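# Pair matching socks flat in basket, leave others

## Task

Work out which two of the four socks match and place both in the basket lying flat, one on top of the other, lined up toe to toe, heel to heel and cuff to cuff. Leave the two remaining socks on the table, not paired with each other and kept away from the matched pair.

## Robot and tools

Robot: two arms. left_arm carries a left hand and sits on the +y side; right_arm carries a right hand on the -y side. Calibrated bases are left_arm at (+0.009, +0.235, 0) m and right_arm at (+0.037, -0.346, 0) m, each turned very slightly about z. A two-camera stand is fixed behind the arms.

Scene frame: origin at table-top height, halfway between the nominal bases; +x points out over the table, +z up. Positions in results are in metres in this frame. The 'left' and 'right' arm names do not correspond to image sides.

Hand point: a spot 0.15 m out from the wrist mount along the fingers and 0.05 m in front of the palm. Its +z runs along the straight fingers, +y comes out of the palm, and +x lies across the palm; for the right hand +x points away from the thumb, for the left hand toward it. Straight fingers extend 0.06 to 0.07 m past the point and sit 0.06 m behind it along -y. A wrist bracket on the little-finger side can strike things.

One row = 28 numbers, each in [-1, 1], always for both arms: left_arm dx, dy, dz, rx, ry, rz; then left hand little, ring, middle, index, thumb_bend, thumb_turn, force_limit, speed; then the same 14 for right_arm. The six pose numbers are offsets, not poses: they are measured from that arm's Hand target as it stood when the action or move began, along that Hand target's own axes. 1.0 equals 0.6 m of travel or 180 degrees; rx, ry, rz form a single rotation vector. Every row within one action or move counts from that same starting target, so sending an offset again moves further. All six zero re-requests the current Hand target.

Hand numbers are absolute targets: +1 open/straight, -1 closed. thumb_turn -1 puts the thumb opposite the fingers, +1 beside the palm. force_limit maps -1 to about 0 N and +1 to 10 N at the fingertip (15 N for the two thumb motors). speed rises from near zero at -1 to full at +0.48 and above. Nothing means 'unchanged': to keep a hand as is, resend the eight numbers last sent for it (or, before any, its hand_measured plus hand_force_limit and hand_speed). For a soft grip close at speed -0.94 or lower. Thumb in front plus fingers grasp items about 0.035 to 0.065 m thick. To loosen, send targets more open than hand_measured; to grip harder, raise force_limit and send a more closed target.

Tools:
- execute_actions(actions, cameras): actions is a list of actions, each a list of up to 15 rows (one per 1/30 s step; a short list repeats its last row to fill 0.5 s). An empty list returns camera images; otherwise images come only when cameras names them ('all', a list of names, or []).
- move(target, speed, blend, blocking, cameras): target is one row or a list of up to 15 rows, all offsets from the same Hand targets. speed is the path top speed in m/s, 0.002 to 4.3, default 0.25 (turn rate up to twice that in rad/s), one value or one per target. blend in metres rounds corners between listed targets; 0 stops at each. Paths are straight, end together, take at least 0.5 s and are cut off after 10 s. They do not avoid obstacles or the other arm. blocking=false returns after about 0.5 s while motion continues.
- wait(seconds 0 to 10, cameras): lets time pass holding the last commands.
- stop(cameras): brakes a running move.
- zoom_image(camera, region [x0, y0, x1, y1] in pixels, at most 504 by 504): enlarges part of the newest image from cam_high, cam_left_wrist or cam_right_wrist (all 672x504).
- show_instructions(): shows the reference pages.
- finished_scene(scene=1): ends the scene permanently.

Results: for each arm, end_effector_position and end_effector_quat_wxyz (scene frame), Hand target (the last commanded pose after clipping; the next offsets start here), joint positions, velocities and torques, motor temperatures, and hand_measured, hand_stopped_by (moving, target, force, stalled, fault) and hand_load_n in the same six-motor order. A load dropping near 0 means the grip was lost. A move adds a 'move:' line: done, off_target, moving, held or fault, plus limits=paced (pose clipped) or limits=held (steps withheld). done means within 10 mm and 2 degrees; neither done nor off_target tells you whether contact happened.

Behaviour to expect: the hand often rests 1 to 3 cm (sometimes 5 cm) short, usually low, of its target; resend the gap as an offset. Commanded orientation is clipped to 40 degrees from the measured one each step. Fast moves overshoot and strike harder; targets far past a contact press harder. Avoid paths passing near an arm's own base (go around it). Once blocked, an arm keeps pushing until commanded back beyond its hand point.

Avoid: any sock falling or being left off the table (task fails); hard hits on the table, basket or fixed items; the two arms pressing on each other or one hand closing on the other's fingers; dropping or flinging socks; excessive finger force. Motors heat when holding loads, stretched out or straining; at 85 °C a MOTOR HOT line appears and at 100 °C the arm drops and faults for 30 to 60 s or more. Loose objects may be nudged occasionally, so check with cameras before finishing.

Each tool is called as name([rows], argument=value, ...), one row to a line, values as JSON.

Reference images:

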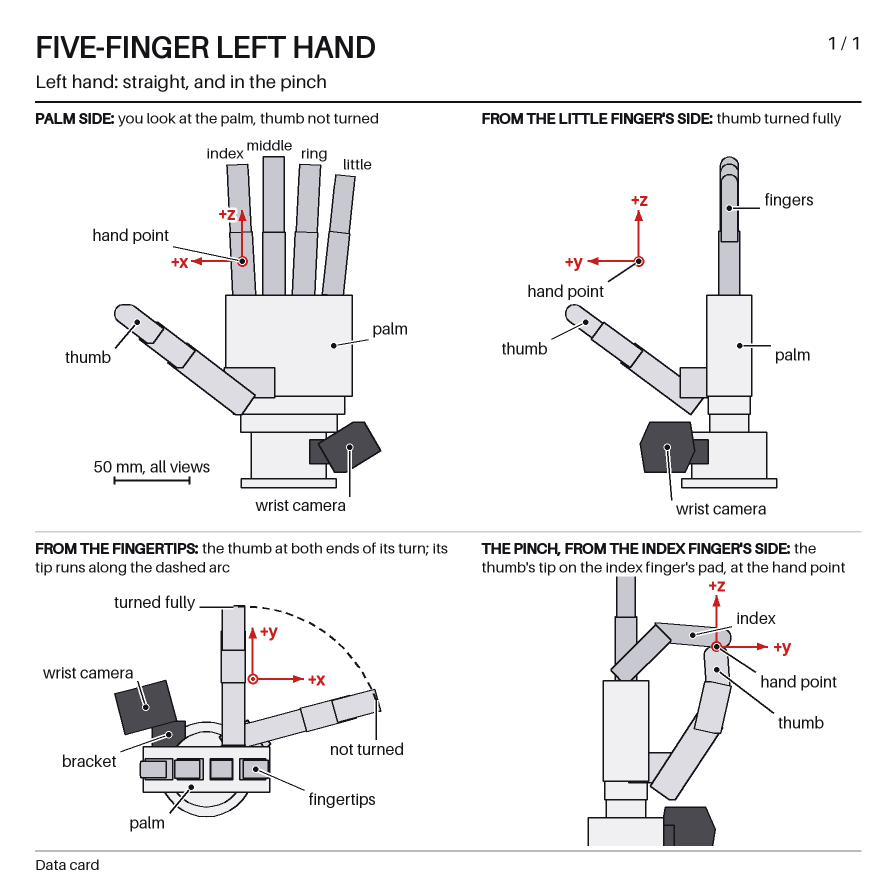

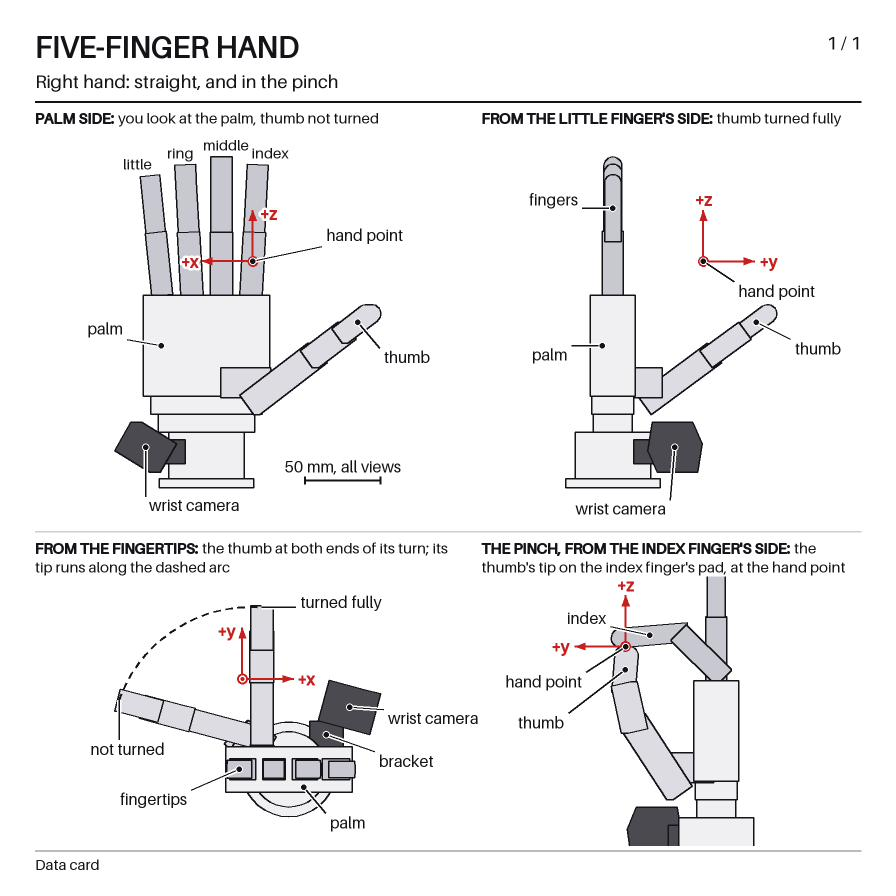

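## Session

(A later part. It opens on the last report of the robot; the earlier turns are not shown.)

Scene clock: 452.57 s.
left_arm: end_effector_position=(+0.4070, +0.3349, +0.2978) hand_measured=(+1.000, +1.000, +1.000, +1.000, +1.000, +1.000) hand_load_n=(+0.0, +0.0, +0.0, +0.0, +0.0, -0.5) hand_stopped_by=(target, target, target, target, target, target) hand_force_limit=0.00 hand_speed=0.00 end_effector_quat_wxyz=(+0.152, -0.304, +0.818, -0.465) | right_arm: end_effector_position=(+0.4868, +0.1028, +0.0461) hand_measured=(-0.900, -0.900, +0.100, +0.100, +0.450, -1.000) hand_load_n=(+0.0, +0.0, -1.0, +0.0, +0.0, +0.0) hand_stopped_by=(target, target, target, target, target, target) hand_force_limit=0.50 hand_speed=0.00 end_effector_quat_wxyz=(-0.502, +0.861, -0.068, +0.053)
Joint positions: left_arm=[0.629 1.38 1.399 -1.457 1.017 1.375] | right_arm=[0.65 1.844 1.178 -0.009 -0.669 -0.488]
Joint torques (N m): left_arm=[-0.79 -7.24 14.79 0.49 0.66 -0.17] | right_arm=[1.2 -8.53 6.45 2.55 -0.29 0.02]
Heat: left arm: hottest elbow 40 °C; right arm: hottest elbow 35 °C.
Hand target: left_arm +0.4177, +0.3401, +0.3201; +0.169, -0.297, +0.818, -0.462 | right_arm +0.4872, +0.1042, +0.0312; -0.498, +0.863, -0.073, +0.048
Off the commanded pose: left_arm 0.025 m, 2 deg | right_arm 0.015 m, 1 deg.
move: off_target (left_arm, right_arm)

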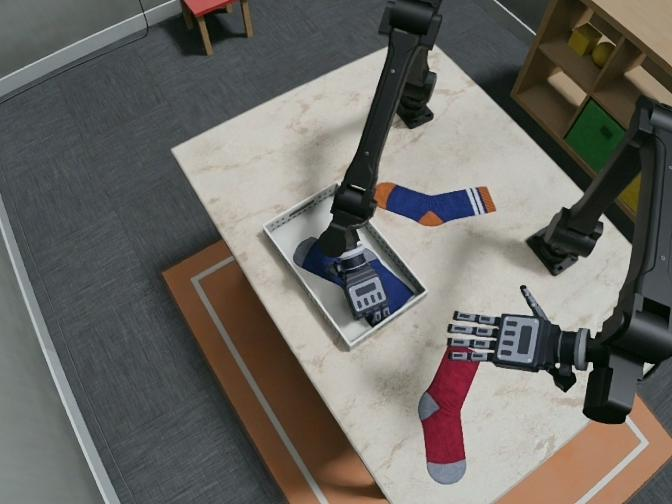

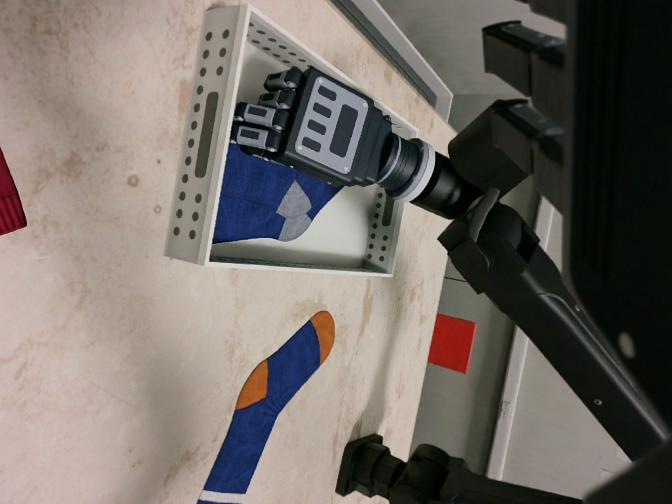

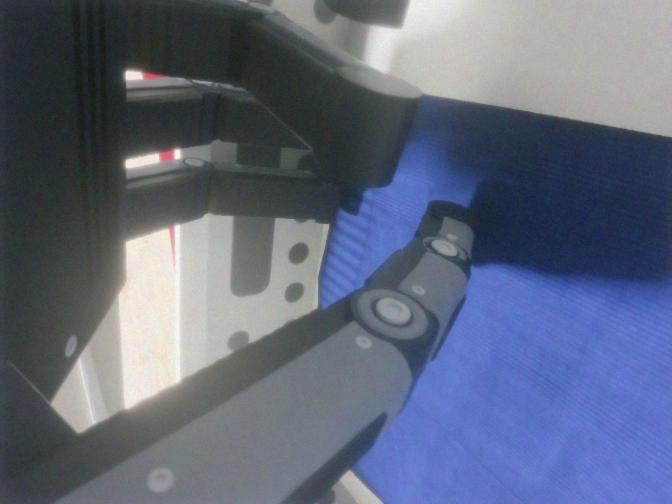

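move([
  [0,0,0,0,0,0,1,1,1,1,1,1,0,0,0,0.0173,0.01,0,0,0,-0.9,-0.9,0.1,0.1,0.45,-1,0.5,0],
  [0,0,0,0,0,0,1,1,1,1,1,1,0,0,0,0.0217,0.0125,0,0,0,-0.9,-0.9,-0.15,-0.15,0.3,-1,0.5,-0.6],
  [0,0,0,0,0,0,1,1,1,1,1,1,0,0,0,0.0346,0.02,0,0,0,-0.9,-0.9,-0.5,-0.5,0.0,-1,0.5,-0.6],
], speed=[0.06, 0.06, 0.06], cameras=["cam_high", "cam_left_wrist", "cam_right_wrist"])

zoom_image(camera="cam_high", region=[310, 240, 430, 350])

zoom_image(camera="cam_left_wrist", region=[200, 60, 400, 260])

Scene clock: 455.67 s.
left_arm: end_effector_position=(+0.4070, +0.3349, +0.2978) hand_measured=(+1.000, +1.000, +1.000, +1.000, +1.000, +1.000) hand_load_n=(+0.0, +0.0, +0.0, +0.0, +0.0, +0.0) hand_stopped_by=(target, target, target, target, target, target) hand_force_limit=0.00 hand_speed=0.00 end_effector_quat_wxyz=(+0.152, -0.304, +0.818, -0.465) | right_arm: end_effector_position=(+0.4939, +0.1096, +0.0379) hand_measured=(-0.900, -0.900, -0.274, -0.326, +0.220, -1.000) hand_load_n=(+0.0, +0.0, +10.0, +9.0, +13.0, -0.5) hand_stopped_by=(target, target, force, force, force, target) hand_force_limit=0.50 hand_speed=-0.60 end_effector_quat_wxyz=(-0.515, +0.853, -0.061, +0.062)
Joint positions: left_arm=[0.629 1.38 1.399 -1.457 1.017 1.375] | right_arm=[0.651 1.874 1.178 0.061 -0.677 -0.481]
Joint torques (N m): left_arm=[-0.5 -6.77 14.82 0.38 0.71 -0.15] | right_arm=[1.38 -8.12 5.33 1.88 0.05 -0.03]
Heat: left arm: hottest elbow 40 °C; right arm: hottest elbow 35 °C.
Hand target: left_arm +0.4177, +0.3401, +0.3201; +0.169, -0.297, +0.818, -0.462 | right_arm +0.4874, +0.1042, +0.0071; -0.498, +0.863, -0.073, +0.048
Off the commanded pose: left_arm 0.025 m, 2 deg | right_arm 0.032 m, 3 deg.
move: off_target (left_arm, right_arm); target 2's new numbers were sent with right_arm's hand 0.029 m and 2 deg from that target; target 3's new numbers were sent with right_arm's hand 0.035 m and 3 deg from that target

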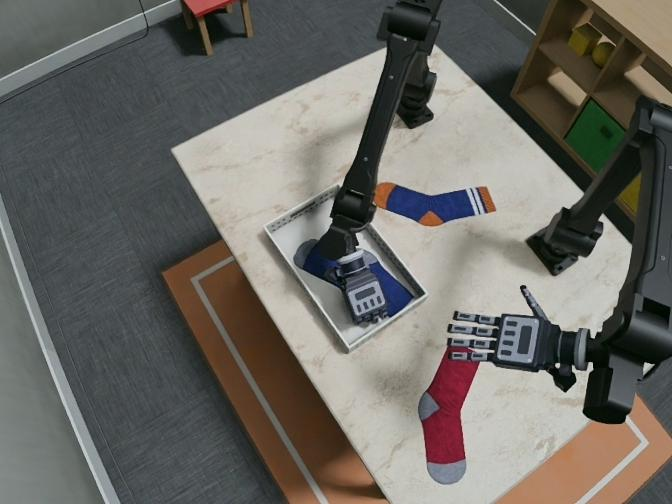

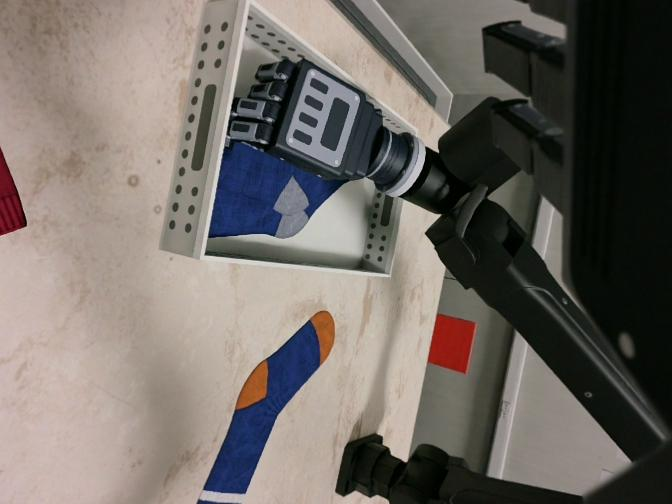

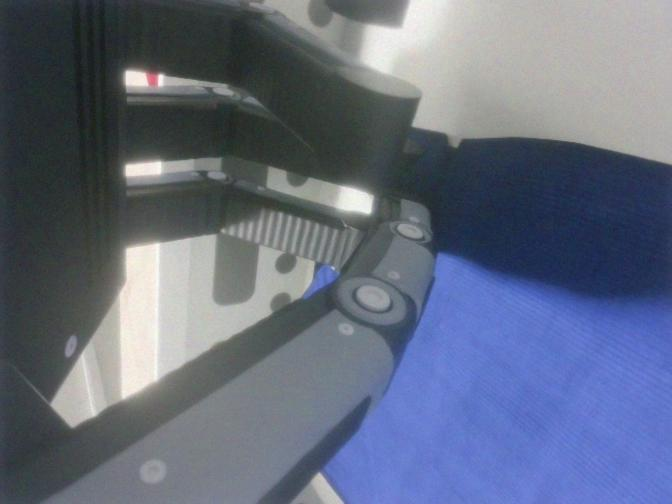

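Scaled by 4.200.

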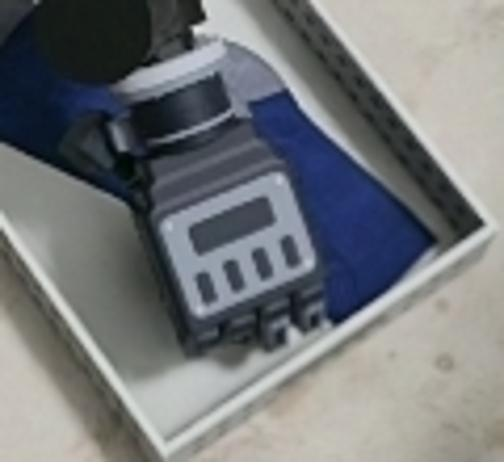

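Scaled by 2.520.

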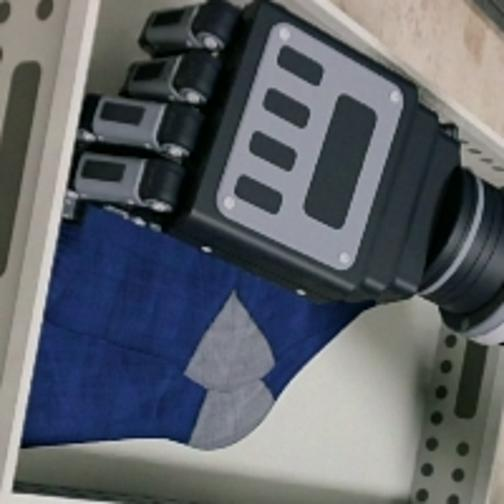

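move(target=[0,0,0,0,0,0,1,1,1,1,1,1,0,0,0.0087,-0.163,-0.151,0,0,0,-0.9,-0.9,-0.5,-0.5,0.0,-1,0.5,-0.6], speed=0.12, cameras=["all"])

Scene clock: 458.13 s.
left_arm: end_effector_position=(+0.4070, +0.3349, +0.2978) hand_measured=(+1.000, +1.000, +1.000, +1.000, +1.000, +1.000) hand_load_n=(+0.0, -0.5, +0.0, +0.0, +0.0, +0.0) hand_stopped_by=(target, target, target, target, target, target) hand_force_limit=0.00 hand_speed=0.00 end_effector_quat_wxyz=(+0.152, -0.304, +0.818, -0.465) | right_arm: end_effector_position=(+0.4676, +0.0688, +0.1079) hand_measured=(-0.900, -0.900, -0.274, -0.326, +0.220, -1.000) hand_load_n=(+0.0, +0.0, +10.5, +9.5, +12.5, -0.5) hand_stopped_by=(target, target, force, force, force, target) hand_force_limit=0.50 hand_speed=-0.60 end_effector_quat_wxyz=(-0.484, +0.870, -0.085, +0.027)
Joint positions: left_arm=[0.629 1.38 1.399 -1.457 1.017 1.375] | right_arm=[0.615 1.695 1.186 -0.252 -0.696 -0.507]
Joint torques (N m): left_arm=[-0.56 -7.06 14.89 0.44 0.65 -0.19] | right_arm=[0.03 -10.75 10.81 1.16 -0.7 -0.11]
Heat: left arm: hottest elbow 40 °C; right arm: hottest elbow 35 °C.
Hand target: left_arm +0.4177, +0.3401, +0.3201; +0.169, -0.297, +0.818, -0.462 | right_arm +0.4861, +0.0743, +0.1372; -0.498, +0.863, -0.072, +0.048
Off the commanded pose: left_arm 0.025 m, 2 deg | right_arm 0.035 m, 3 deg.
move: off_target (left_arm, right_arm)

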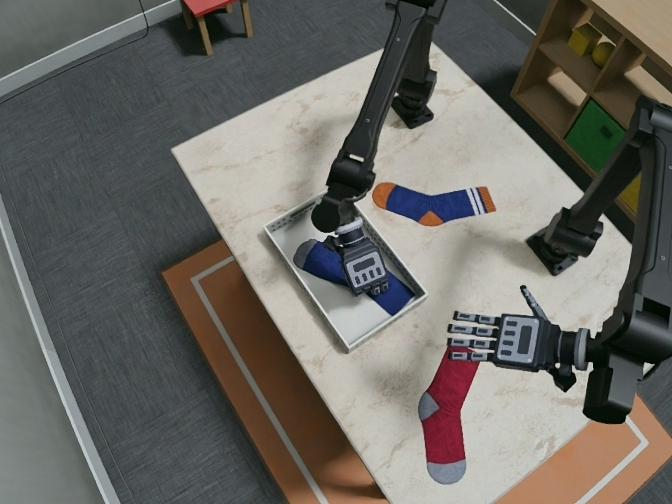

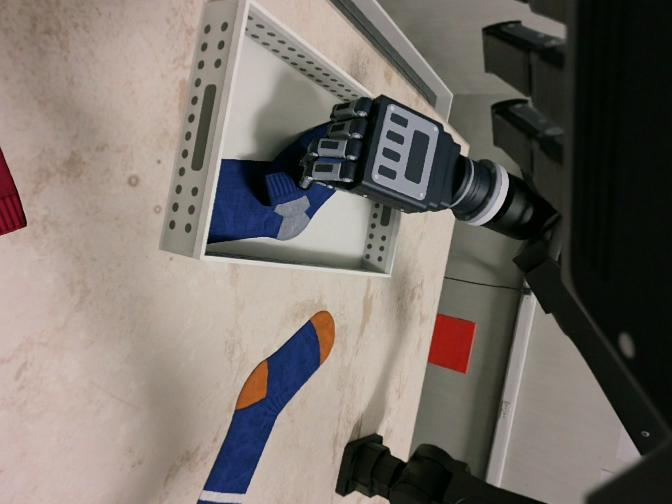

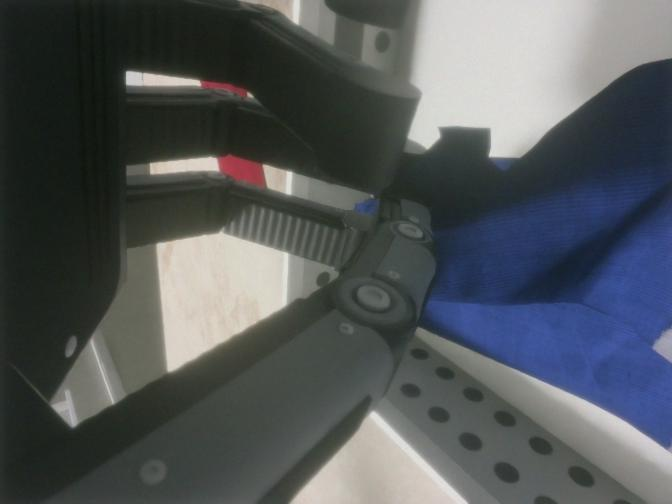

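zoom_image(camera="cam_left_wrist", region=[190, 70, 440, 270])

zoom_image(camera="cam_high", region=[250, 170, 450, 370])

Scaled by 2.016.

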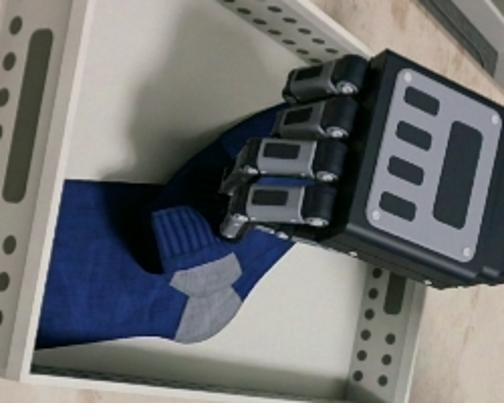

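Scaled by 2.520.

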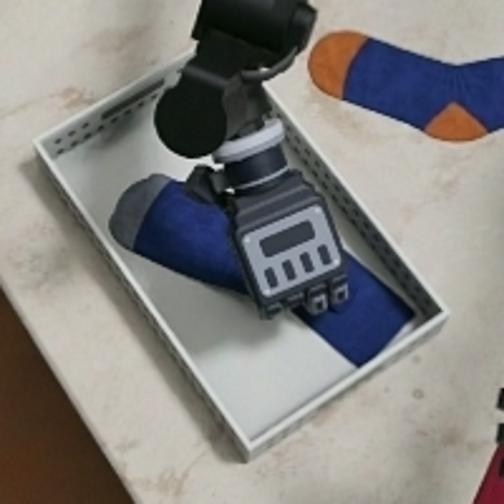

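move([
  [0,0,0,0,0,0,1,1,1,1,1,1,0,0,0.0039,-0.0422,-0.1604,0,0,0,-0.9,-0.9,-0.5,-0.5,0.0,-1,0.5,-0.6],
  [0,0,0,0,0,0,1,1,1,1,1,1,0,0,0.0092,-0.0658,-0.3195,-0.0416,-0.019,-0.011,-0.9,-0.9,-0.5,-0.5,0.0,-1,0.5,-0.6],
  [0,0,0,0,0,0,1,1,1,1,1,1,0,0,0.0198,-0.0912,-0.459,-0.0833,-0.0385,-0.0222,-0.9,-0.9,-0.5,-0.5,0.0,-1,0.5,-0.6],
], speed=0.12, blend=[0.03,0.03,0], cameras=["all"])

Scene clock: 461.77 s.
left_arm: end_effector_position=(+0.4070, +0.3349, +0.2978) hand_measured=(+1.000, +1.000, +1.000, +1.000, +1.000, +1.000) hand_load_n=(+0.0, +0.0, +0.0, +0.0, +0.0, +0.0) hand_stopped_by=(target, target, target, target, target, target) hand_force_limit=0.00 hand_speed=0.00 end_effector_quat_wxyz=(+0.152, -0.304, +0.818, -0.465) | right_arm: end_effector_position=(+0.4491, -0.1349, +0.3046) hand_measured=(-0.900, -0.900, -0.274, -0.326, +0.220, -1.000) hand_load_n=(+0.0, +0.0, +11.0, +9.0, +12.5, -0.5) hand_stopped_by=(target, target, force, force, force, target) hand_force_limit=0.50 hand_speed=-0.60 end_effector_quat_wxyz=(-0.380, +0.925, -0.027, -0.014)
Joint positions: left_arm=[0.629 1.38 1.399 -1.457 1.017 1.375] | right_arm=[0.31 1.509 1.621 -1.446 -0.75 -1.163]
Joint torques (N m): left_arm=[0.03 -7.3 14.98 0.38 0.63 -0.18] | right_arm=[-0.15 -6.95 11.3 0.25 -0.54 -0.05]
Heat: left arm: hottest elbow 40 °C; right arm: hottest elbow 36 °C.
Hand target: left_arm +0.4177, +0.3401, +0.3201; +0.169, -0.297, +0.818, -0.462 | right_arm +0.4592, -0.1357, +0.3220; -0.383, +0.924, -0.018, +0.004
Off the commanded pose: left_arm 0.025 m, 2 deg | right_arm 0.020 m, 2 deg.
move: off_target (left_arm, right_arm)

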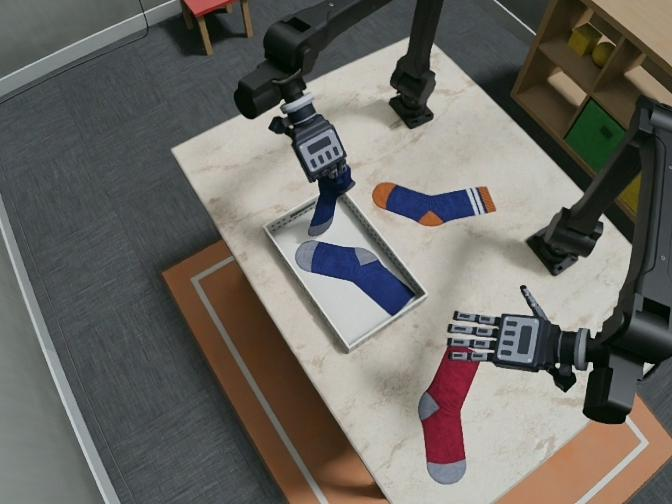

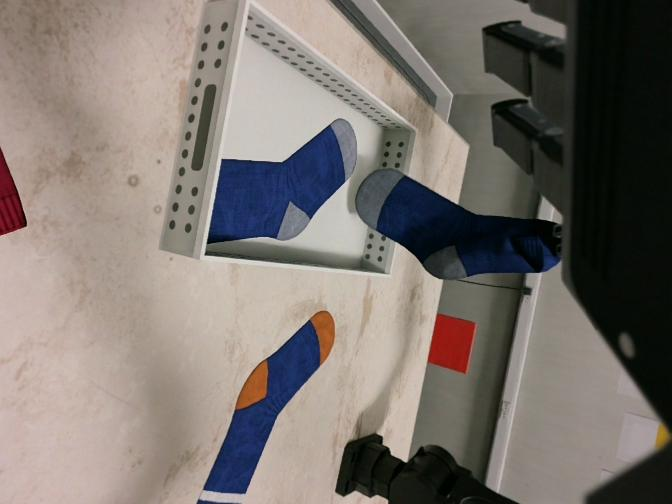

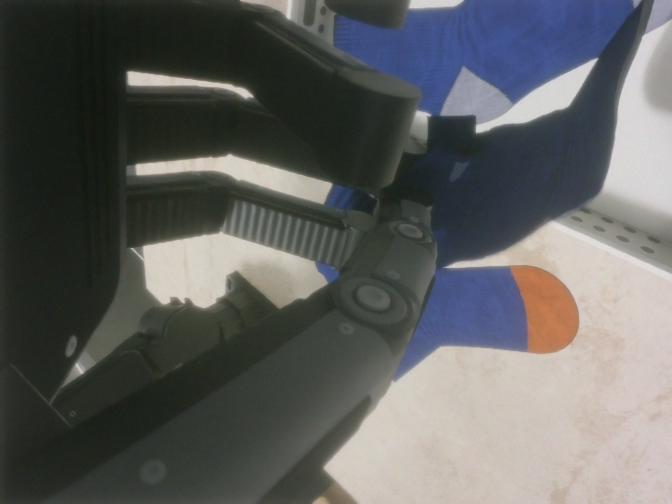

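zoom_image(camera="cam_high", region=[250, 150, 450, 370])

zoom_image(camera="cam_left_wrist", region=[190, 90, 570, 290])

Scaled by 2.291.

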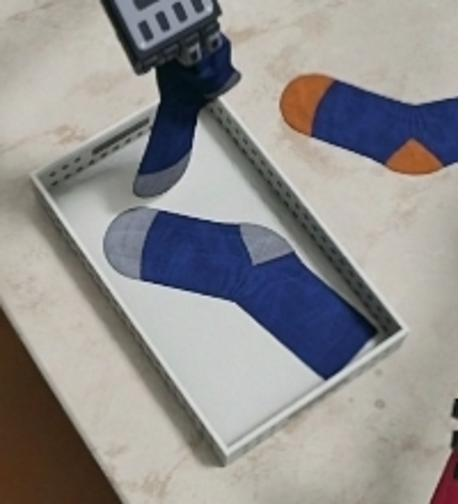

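Scaled by 1.326.

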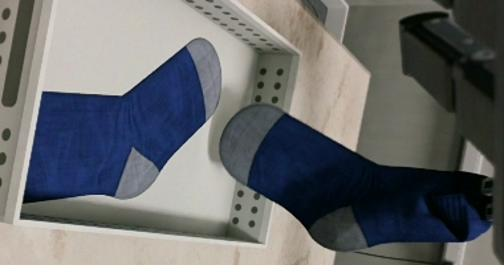

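zoom_image(camera="cam_left_wrist", region=[340, 130, 600, 300])

zoom_image(camera="cam_high", region=[270, 130, 370, 250])

zoom_image(camera="cam_right_wrist", region=[300, 0, 672, 360])

Scaled by 1.938.

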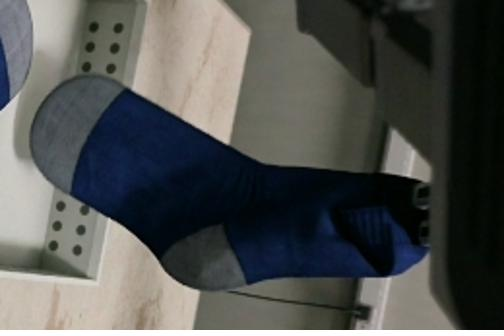

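Scaled by 4.200.

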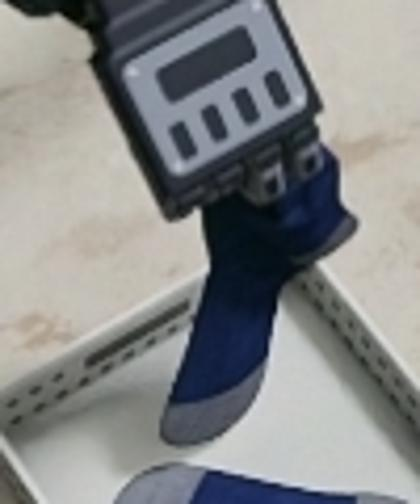

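Scaled by 1.355.

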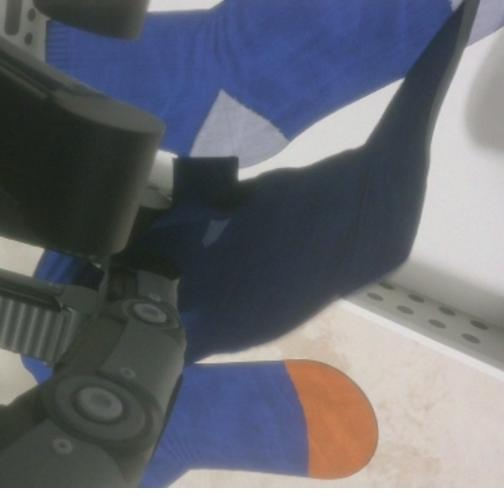

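move(target=[0,0,0,0,0,0,1,1,1,1,1,1,0,0,0.1274,-0.0043,-0.0311,0,-0.0786,-0.0786,-0.9,-0.9,-0.5,-0.5,0.0,-1,0.5,-0.6], speed=0.1, cameras=["all"])

Scene clock: 466.07 s.
left_arm: end_effector_position=(+0.4070, +0.3349, +0.2978) hand_measured=(+1.000, +1.000, +1.000, +1.000, +1.000, +1.000) hand_load_n=(+0.0, +0.0, +0.0, +0.0, +0.0, +0.0) hand_stopped_by=(target, target, target, target, target, target) hand_force_limit=0.00 hand_speed=0.00 end_effector_quat_wxyz=(+0.152, -0.304, +0.818, -0.465) | right_arm: end_effector_position=(+0.5249, -0.1472, +0.3187) hand_measured=(-0.900, -0.900, -0.274, -0.326, +0.220, -1.000) hand_load_n=(+0.0, +0.0, +10.5, +9.5, +12.5, -0.5) hand_stopped_by=(target, target, force, force, force, target) hand_force_limit=0.50 hand_speed=-0.60 end_effector_quat_wxyz=(-0.384, +0.917, +0.102, +0.005)
Joint positions: left_arm=[0.629 1.38 1.399 -1.457 1.017 1.375] | right_arm=[0.261 1.734 1.948 -1.675 -0.783 -1.54]
Joint torques (N m): left_arm=[-0.5 -6.95 14.84 0.25 0.7 -0.17] | right_arm=[-0.03 -9.88 11.33 -0.08 -0.81 -0.21]
Heat: left arm: hottest elbow 40 °C; right arm: hottest elbow 36 °C.
Hand target: left_arm +0.4177, +0.3401, +0.3201; +0.169, -0.297, +0.818, -0.462 | right_arm +0.5352, -0.1498, +0.3365; -0.379, +0.912, +0.143, -0.063
Off the commanded pose: left_arm 0.025 m, 2 deg | right_arm 0.021 m, 9 deg.
joint sent to its limit (right arm) — joint 4 (wrist pitch), lower limit. The joint targets are off in orientation, not in position.
move: off_target (left_arm, right_arm)

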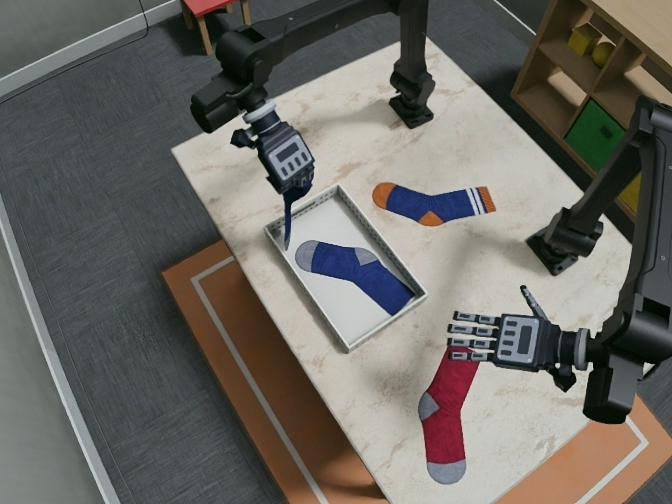

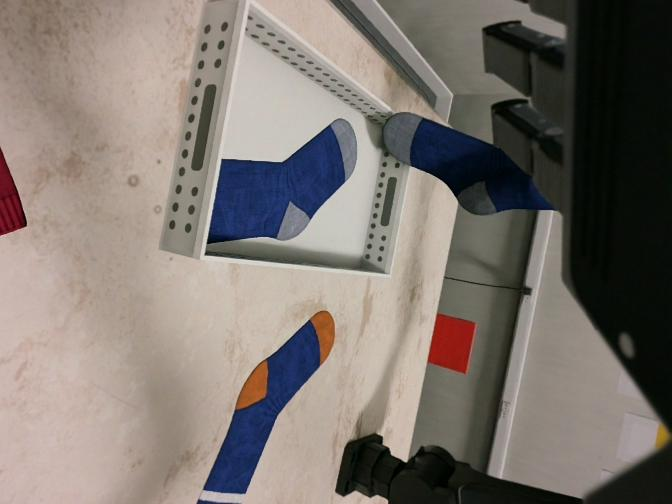

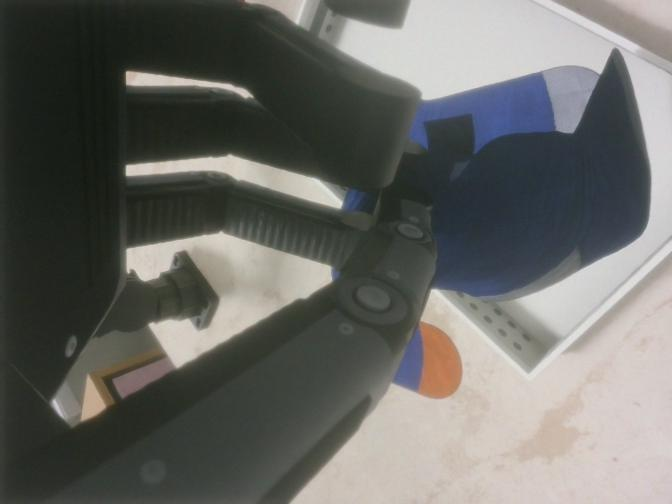

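move(target=[0,0,0,0,0,0,1,1,1,1,1,1,0,0,-0.0285,-0.0066,0.0066,0.0833,0,0,-0.9,-0.9,-0.5,-0.5,0.0,-1,0.5,-0.6], speed=0.1, cameras=["all"])

Scene clock: 468.47 s.
left_arm: end_effector_position=(+0.4070, +0.3349, +0.2978) hand_measured=(+1.000, +1.000, +1.000, +1.000, +1.000, +1.000) hand_load_n=(+0.0, +0.0, +0.0, +0.0, +0.0, +0.0) hand_stopped_by=(target, target, target, target, target, target) hand_force_limit=0.00 hand_speed=0.00 end_effector_quat_wxyz=(+0.152, -0.304, +0.818, -0.465) | right_arm: end_effector_position=(+0.5219, -0.1446, +0.3233) hand_measured=(-0.900, -0.900, -0.274, -0.326, +0.220, -1.000) hand_load_n=(+0.0, +0.0, +10.5, +9.5, +13.0, -0.5) hand_stopped_by=(target, target, force, force, force, target) hand_force_limit=0.50 hand_speed=-0.60 end_effector_quat_wxyz=(-0.494, +0.865, +0.083, -0.006)
Joint positions: left_arm=[0.629 1.38 1.399 -1.457 1.017 1.375] | right_arm=[0.189 1.73 1.879 -1.675 -1.033 -1.603]
Joint torques (N m): left_arm=[-0.56 -7.3 15.04 0.5 0.68 -0.17] | right_arm=[0.03 -11.4 7.3 -0.28 -1.08 -0.12]
Heat: left arm: hottest elbow 40 °C; right arm: hottest elbow 36 °C.
Hand target: left_arm +0.4177, +0.3401, +0.3201; +0.169, -0.297, +0.818, -0.462 | right_arm +0.5172, -0.1497, +0.3367; -0.495, +0.855, +0.133, -0.081
Off the commanded pose: left_arm 0.025 m, 2 deg | right_arm 0.015 m, 10 deg.
joint sent to its limit (right arm) — joint 4 (wrist pitch), lower limit. The joint targets are off in orientation, not in position.
move: off_target (left_arm, right_arm)

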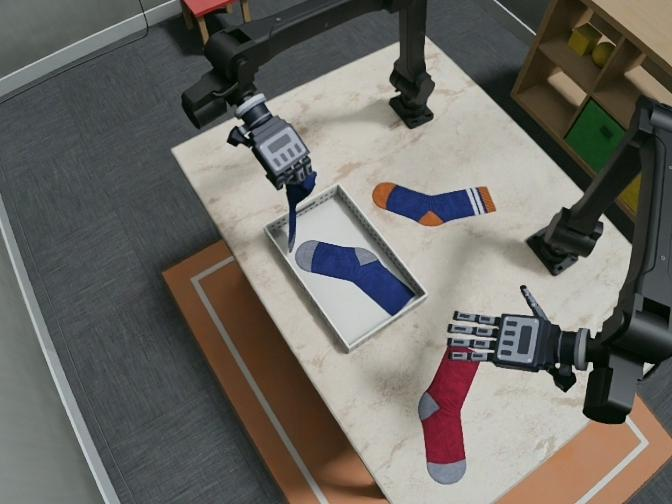

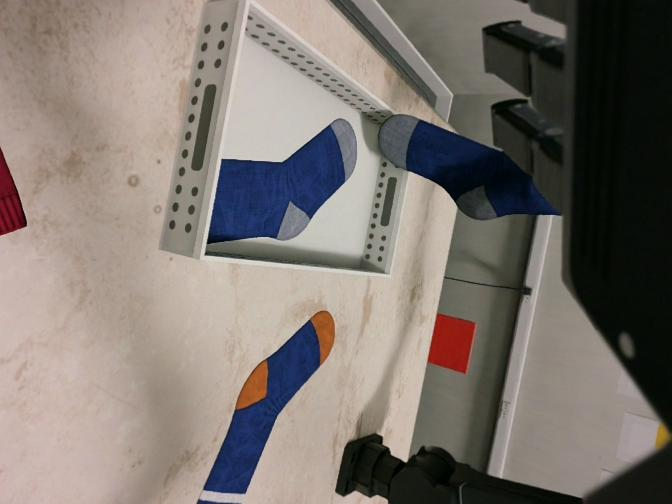

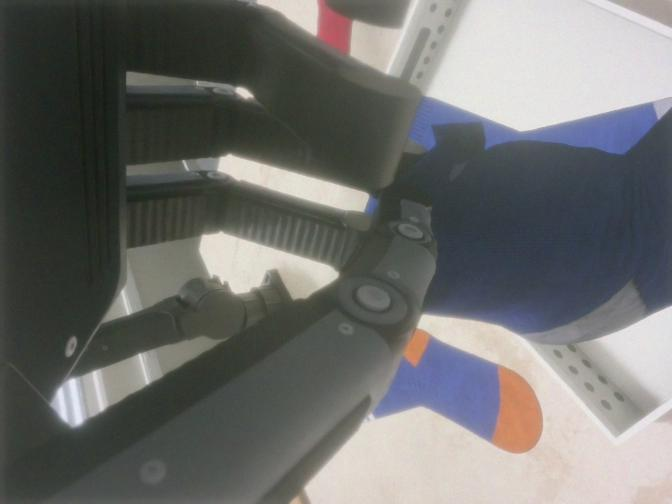

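move(target=[0,0,0,0,0,0,1,1,1,1,1,1,0,0,-0.0353,0.0248,0.0073,0,0,0,-0.9,-0.9,-0.5,-0.5,0.0,-1,0.5,-0.6], speed=0.08, cameras=["cam_high", "cam_left_wrist"])

zoom_image(camera="cam_high", region=[250, 170, 350, 290])

zoom_image(camera="cam_left_wrist", region=[300, 80, 600, 290])

Scene clock: 471.03 s.
left_arm: end_effector_position=(+0.4070, +0.3349, +0.2978) hand_measured=(+1.000, +1.000, +1.000, +1.000, +1.000, +1.000) hand_load_n=(+0.0, +0.0, +0.0, +0.0, +0.0, +0.0) hand_stopped_by=(target, target, target, target, target, target) hand_force_limit=0.00 hand_speed=0.00 end_effector_quat_wxyz=(+0.152, -0.304, +0.818, -0.465) | right_arm: end_effector_position=(+0.5020, -0.1533, +0.3104) hand_measured=(-0.900, -0.900, -0.274, -0.326, +0.220, -1.000) hand_load_n=(+0.0, +0.0, +10.5, +9.0, +13.0, +0.0) hand_stopped_by=(target, target, force, force, force, target) hand_force_limit=0.50 hand_speed=-0.60 end_effector_quat_wxyz=(-0.493, +0.866, +0.087, -0.012)
Joint positions: left_arm=[0.629 1.38 1.399 -1.457 1.017 1.375] | right_arm=[0.179 1.685 1.786 -1.675 -1.031 -1.65]
Joint torques (N m): left_arm=[-0.62 -7 14.89 0.46 0.66 -0.18] | right_arm=[-0.26 -10.93 7.1 -0.34 -0.76 -0.16]
Heat: left arm: hottest elbow 40 °C; right arm: hottest elbow 36 °C.
Hand target: left_arm +0.4177, +0.3401, +0.3201; +0.169, -0.297, +0.818, -0.462 | right_arm +0.4981, -0.1598, +0.3216; -0.495, +0.855, +0.133, -0.081
Off the commanded pose: left_arm 0.025 m, 2 deg | right_arm 0.014 m, 10 deg.
joint sent to its limit (right arm) — joint 4 (wrist pitch), lower limit. The joint targets are off in orientation, not in position.
move: off_target (left_arm, right_arm)
Images, in order (width x height): cam_high 672x504, cam_left_wrist 672x504.

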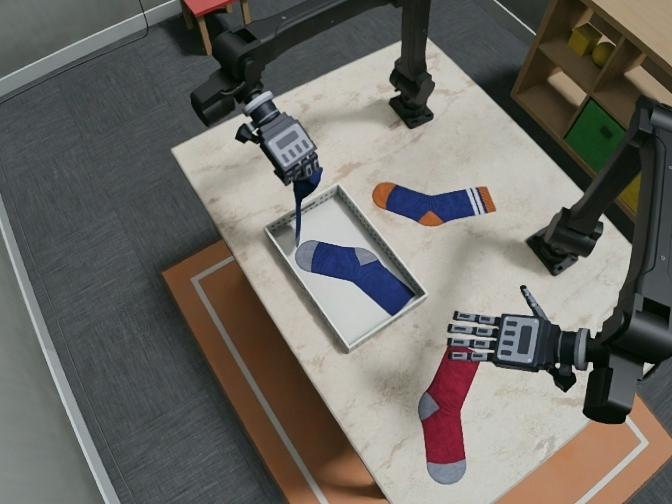

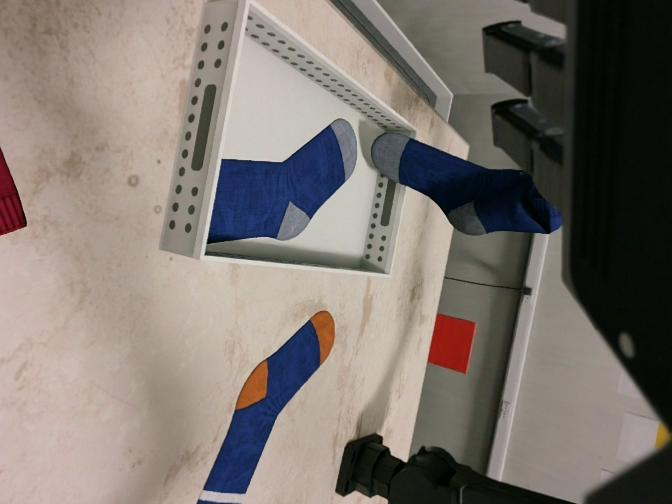

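Scaled by 4.200.

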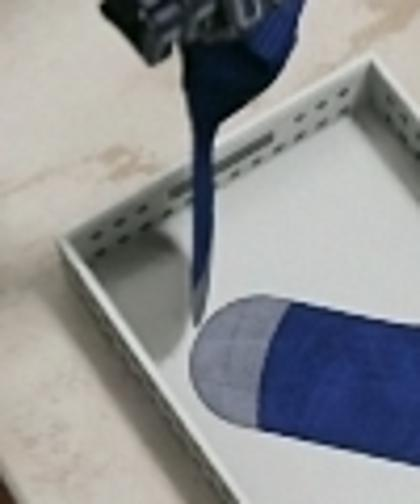

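Scaled by 1.680.

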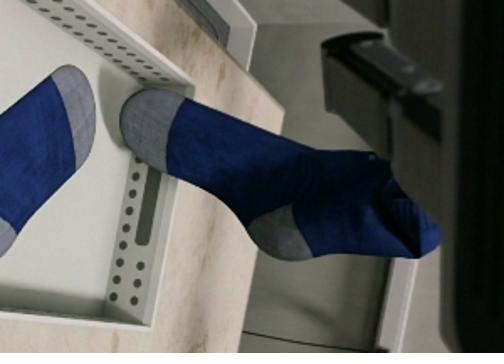

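move(target=[0,0,0,0,0,0,1,1,1,1,1,1,0,0,0,0.0289,0.0167,0,0,0,-0.9,-0.9,-0.5,-0.5,0.0,-1,0.5,-0.6], speed=0.08, cameras=["cam_high", "cam_left_wrist"])

zoom_image(camera="cam_high", region=[250, 170, 350, 290])

zoom_image(camera="cam_left_wrist", region=[300, 80, 600, 290])

Scene clock: 472.87 s.
left_arm: end_effector_position=(+0.4070, +0.3349, +0.2978) hand_measured=(+1.000, +1.000, +1.000, +1.000, +1.000, +1.000) hand_load_n=(+0.0, +0.0, +0.0, +0.0, +0.0, -0.5) hand_stopped_by=(target, target, target, target, target, target) hand_force_limit=0.00 hand_speed=0.00 end_effector_quat_wxyz=(+0.152, -0.304, +0.818, -0.465) | right_arm: end_effector_position=(+0.4988, -0.1548, +0.2988) hand_measured=(-0.900, -0.900, -0.274, -0.326, +0.220, -1.000) hand_load_n=(+0.0, +0.0, +10.5, +9.0, +12.5, -0.5) hand_stopped_by=(target, target, force, force, force, target) hand_force_limit=0.50 hand_speed=-0.60 end_effector_quat_wxyz=(-0.491, +0.865, +0.097, -0.015)
Joint positions: left_arm=[0.629 1.38 1.399 -1.457 1.017 1.375] | right_arm=[0.179 1.684 1.756 -1.675 -1.027 -1.689]
Joint torques (N m): left_arm=[-0.5 -6.83 14.75 0.54 0.7 -0.19] | right_arm=[0.21 -9.93 7.28 -0.24 -0.78 -0.14]
Heat: left arm: hottest elbow 40 °C; right arm: hottest elbow 36 °C.
Hand target: left_arm +0.4177, +0.3401, +0.3201; +0.169, -0.297, +0.818, -0.462 | right_arm +0.4979, -0.1598, +0.3016; -0.495, +0.855, +0.133, -0.081
Off the commanded pose: left_arm 0.025 m, 2 deg | right_arm 0.006 m, 9 deg.
joint sent to its limit (right arm) — joint 4 (wrist pitch), lower limit. The joint targets are off in orientation, not in position.
move: off_target (left_arm, right_arm)
Images, in order (width x height): cam_high 672x504, cam_left_wrist 672x504.

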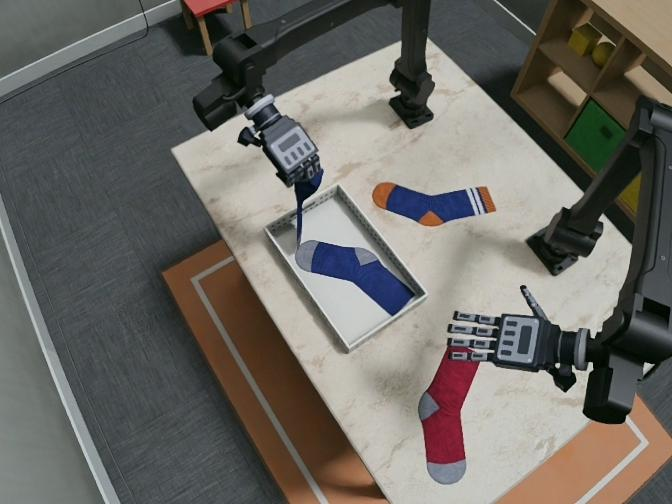

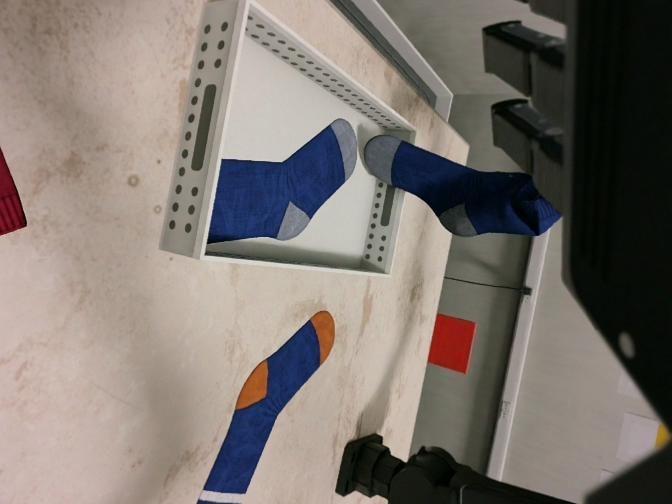

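Scaled by 4.200.

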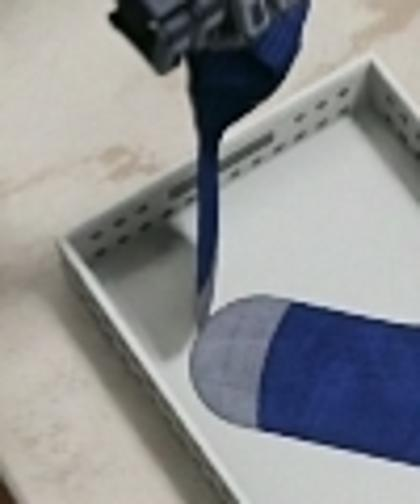

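Scaled by 1.680.

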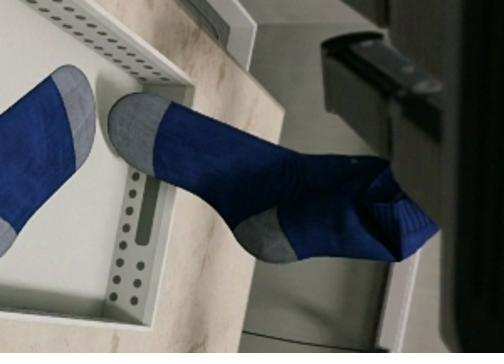

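move([
  [0,0,0,0,0,0,1,1,1,1,1,1,0,0,0,0.014,0.0157,0,0,0,-0.9,-0.9,-0.5,-0.5,0.0,-1,0.5,-0.6],
  [0,0,0,0,0,0,1,1,1,1,1,1,0,0,0.0005,0.0207,0.0773,0,0,0,-0.9,-0.9,-0.5,-0.5,0.0,-1,0.5,-0.6],
  [0,0,0,0,0,0,1,1,1,1,1,1,0,0,0.001,0.039,0.1455,0,0,0,-0.9,-0.9,-0.5,-0.5,0.0,-1,0.5,-0.6],
], speed=0.06, blend=[0.008,0.015,0], cameras=["cam_high", "cam_left_wrist"])

zoom_image(camera="cam_high", region=[250, 170, 390, 330])

zoom_image(camera="cam_left_wrist", region=[190, 60, 600, 290])

Scene clock: 476.87 s.
left_arm: end_effector_position=(+0.4070, +0.3349, +0.2978) hand_measured=(+1.000, +1.000, +1.000, +1.000, +1.000, +1.000) hand_load_n=(+0.0, +0.0, -0.5, +0.0, +0.0, +0.0) hand_stopped_by=(target, target, target, target, target, target) hand_force_limit=0.00 hand_speed=0.00 end_effector_quat_wxyz=(+0.152, -0.304, +0.818, -0.465) | right_arm: end_effector_position=(+0.4770, -0.1032, +0.2370) hand_measured=(-0.900, -0.900, -0.274, -0.326, +0.220, -1.000) hand_load_n=(+0.0, +0.0, +10.5, +9.0, +12.5, -0.5) hand_stopped_by=(target, target, force, force, force, target) hand_force_limit=0.50 hand_speed=-0.60 end_effector_quat_wxyz=(-0.493, +0.856, +0.132, -0.083)
Joint positions: left_arm=[0.629 1.38 1.399 -1.457 1.017 1.375] | right_arm=[0.288 1.757 1.675 -1.638 -1.041 -1.73]
Joint torques (N m): left_arm=[-0.38 -7.41 14.84 0.49 0.65 -0.16] | right_arm=[1.49 -9.76 7.16 0.61 -1.05 0.07]
Heat: left arm: hottest elbow 40 °C; right arm: hottest elbow 36 °C.
Hand target: left_arm +0.4177, +0.3401, +0.3201; +0.169, -0.297, +0.818, -0.462 | right_arm +0.4784, -0.0988, +0.2379; -0.495, +0.855, +0.133, -0.081
Off the commanded pose: left_arm 0.025 m, 2 deg | right_arm 0.005 m, 0 deg.
move: off_target (left_arm)
Images, in order (width x height): cam_high 672x504, cam_left_wrist 672x504.

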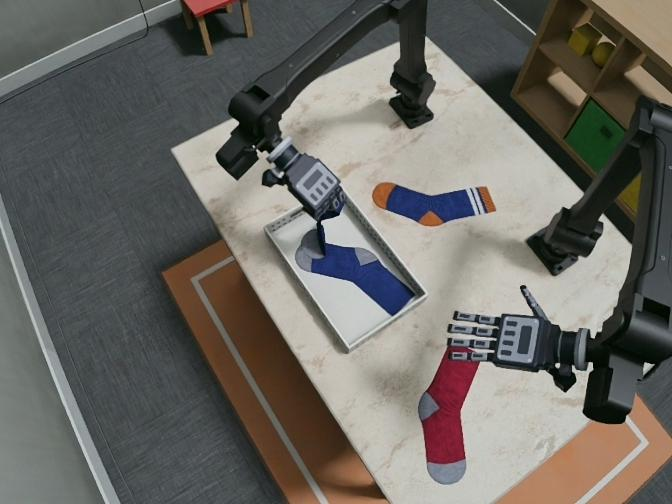

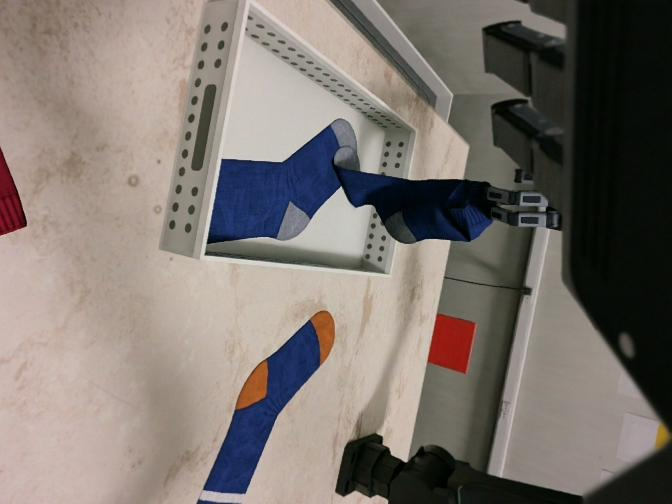

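Scaled by 3.150.

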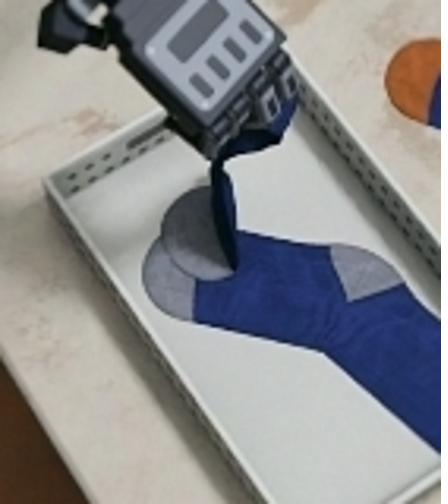

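Scaled by 1.229.

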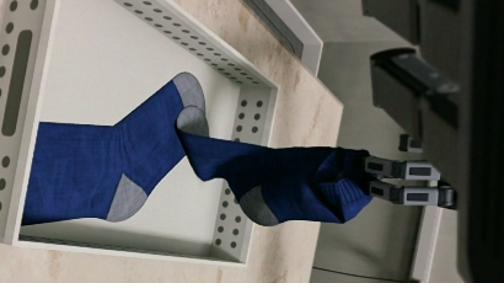

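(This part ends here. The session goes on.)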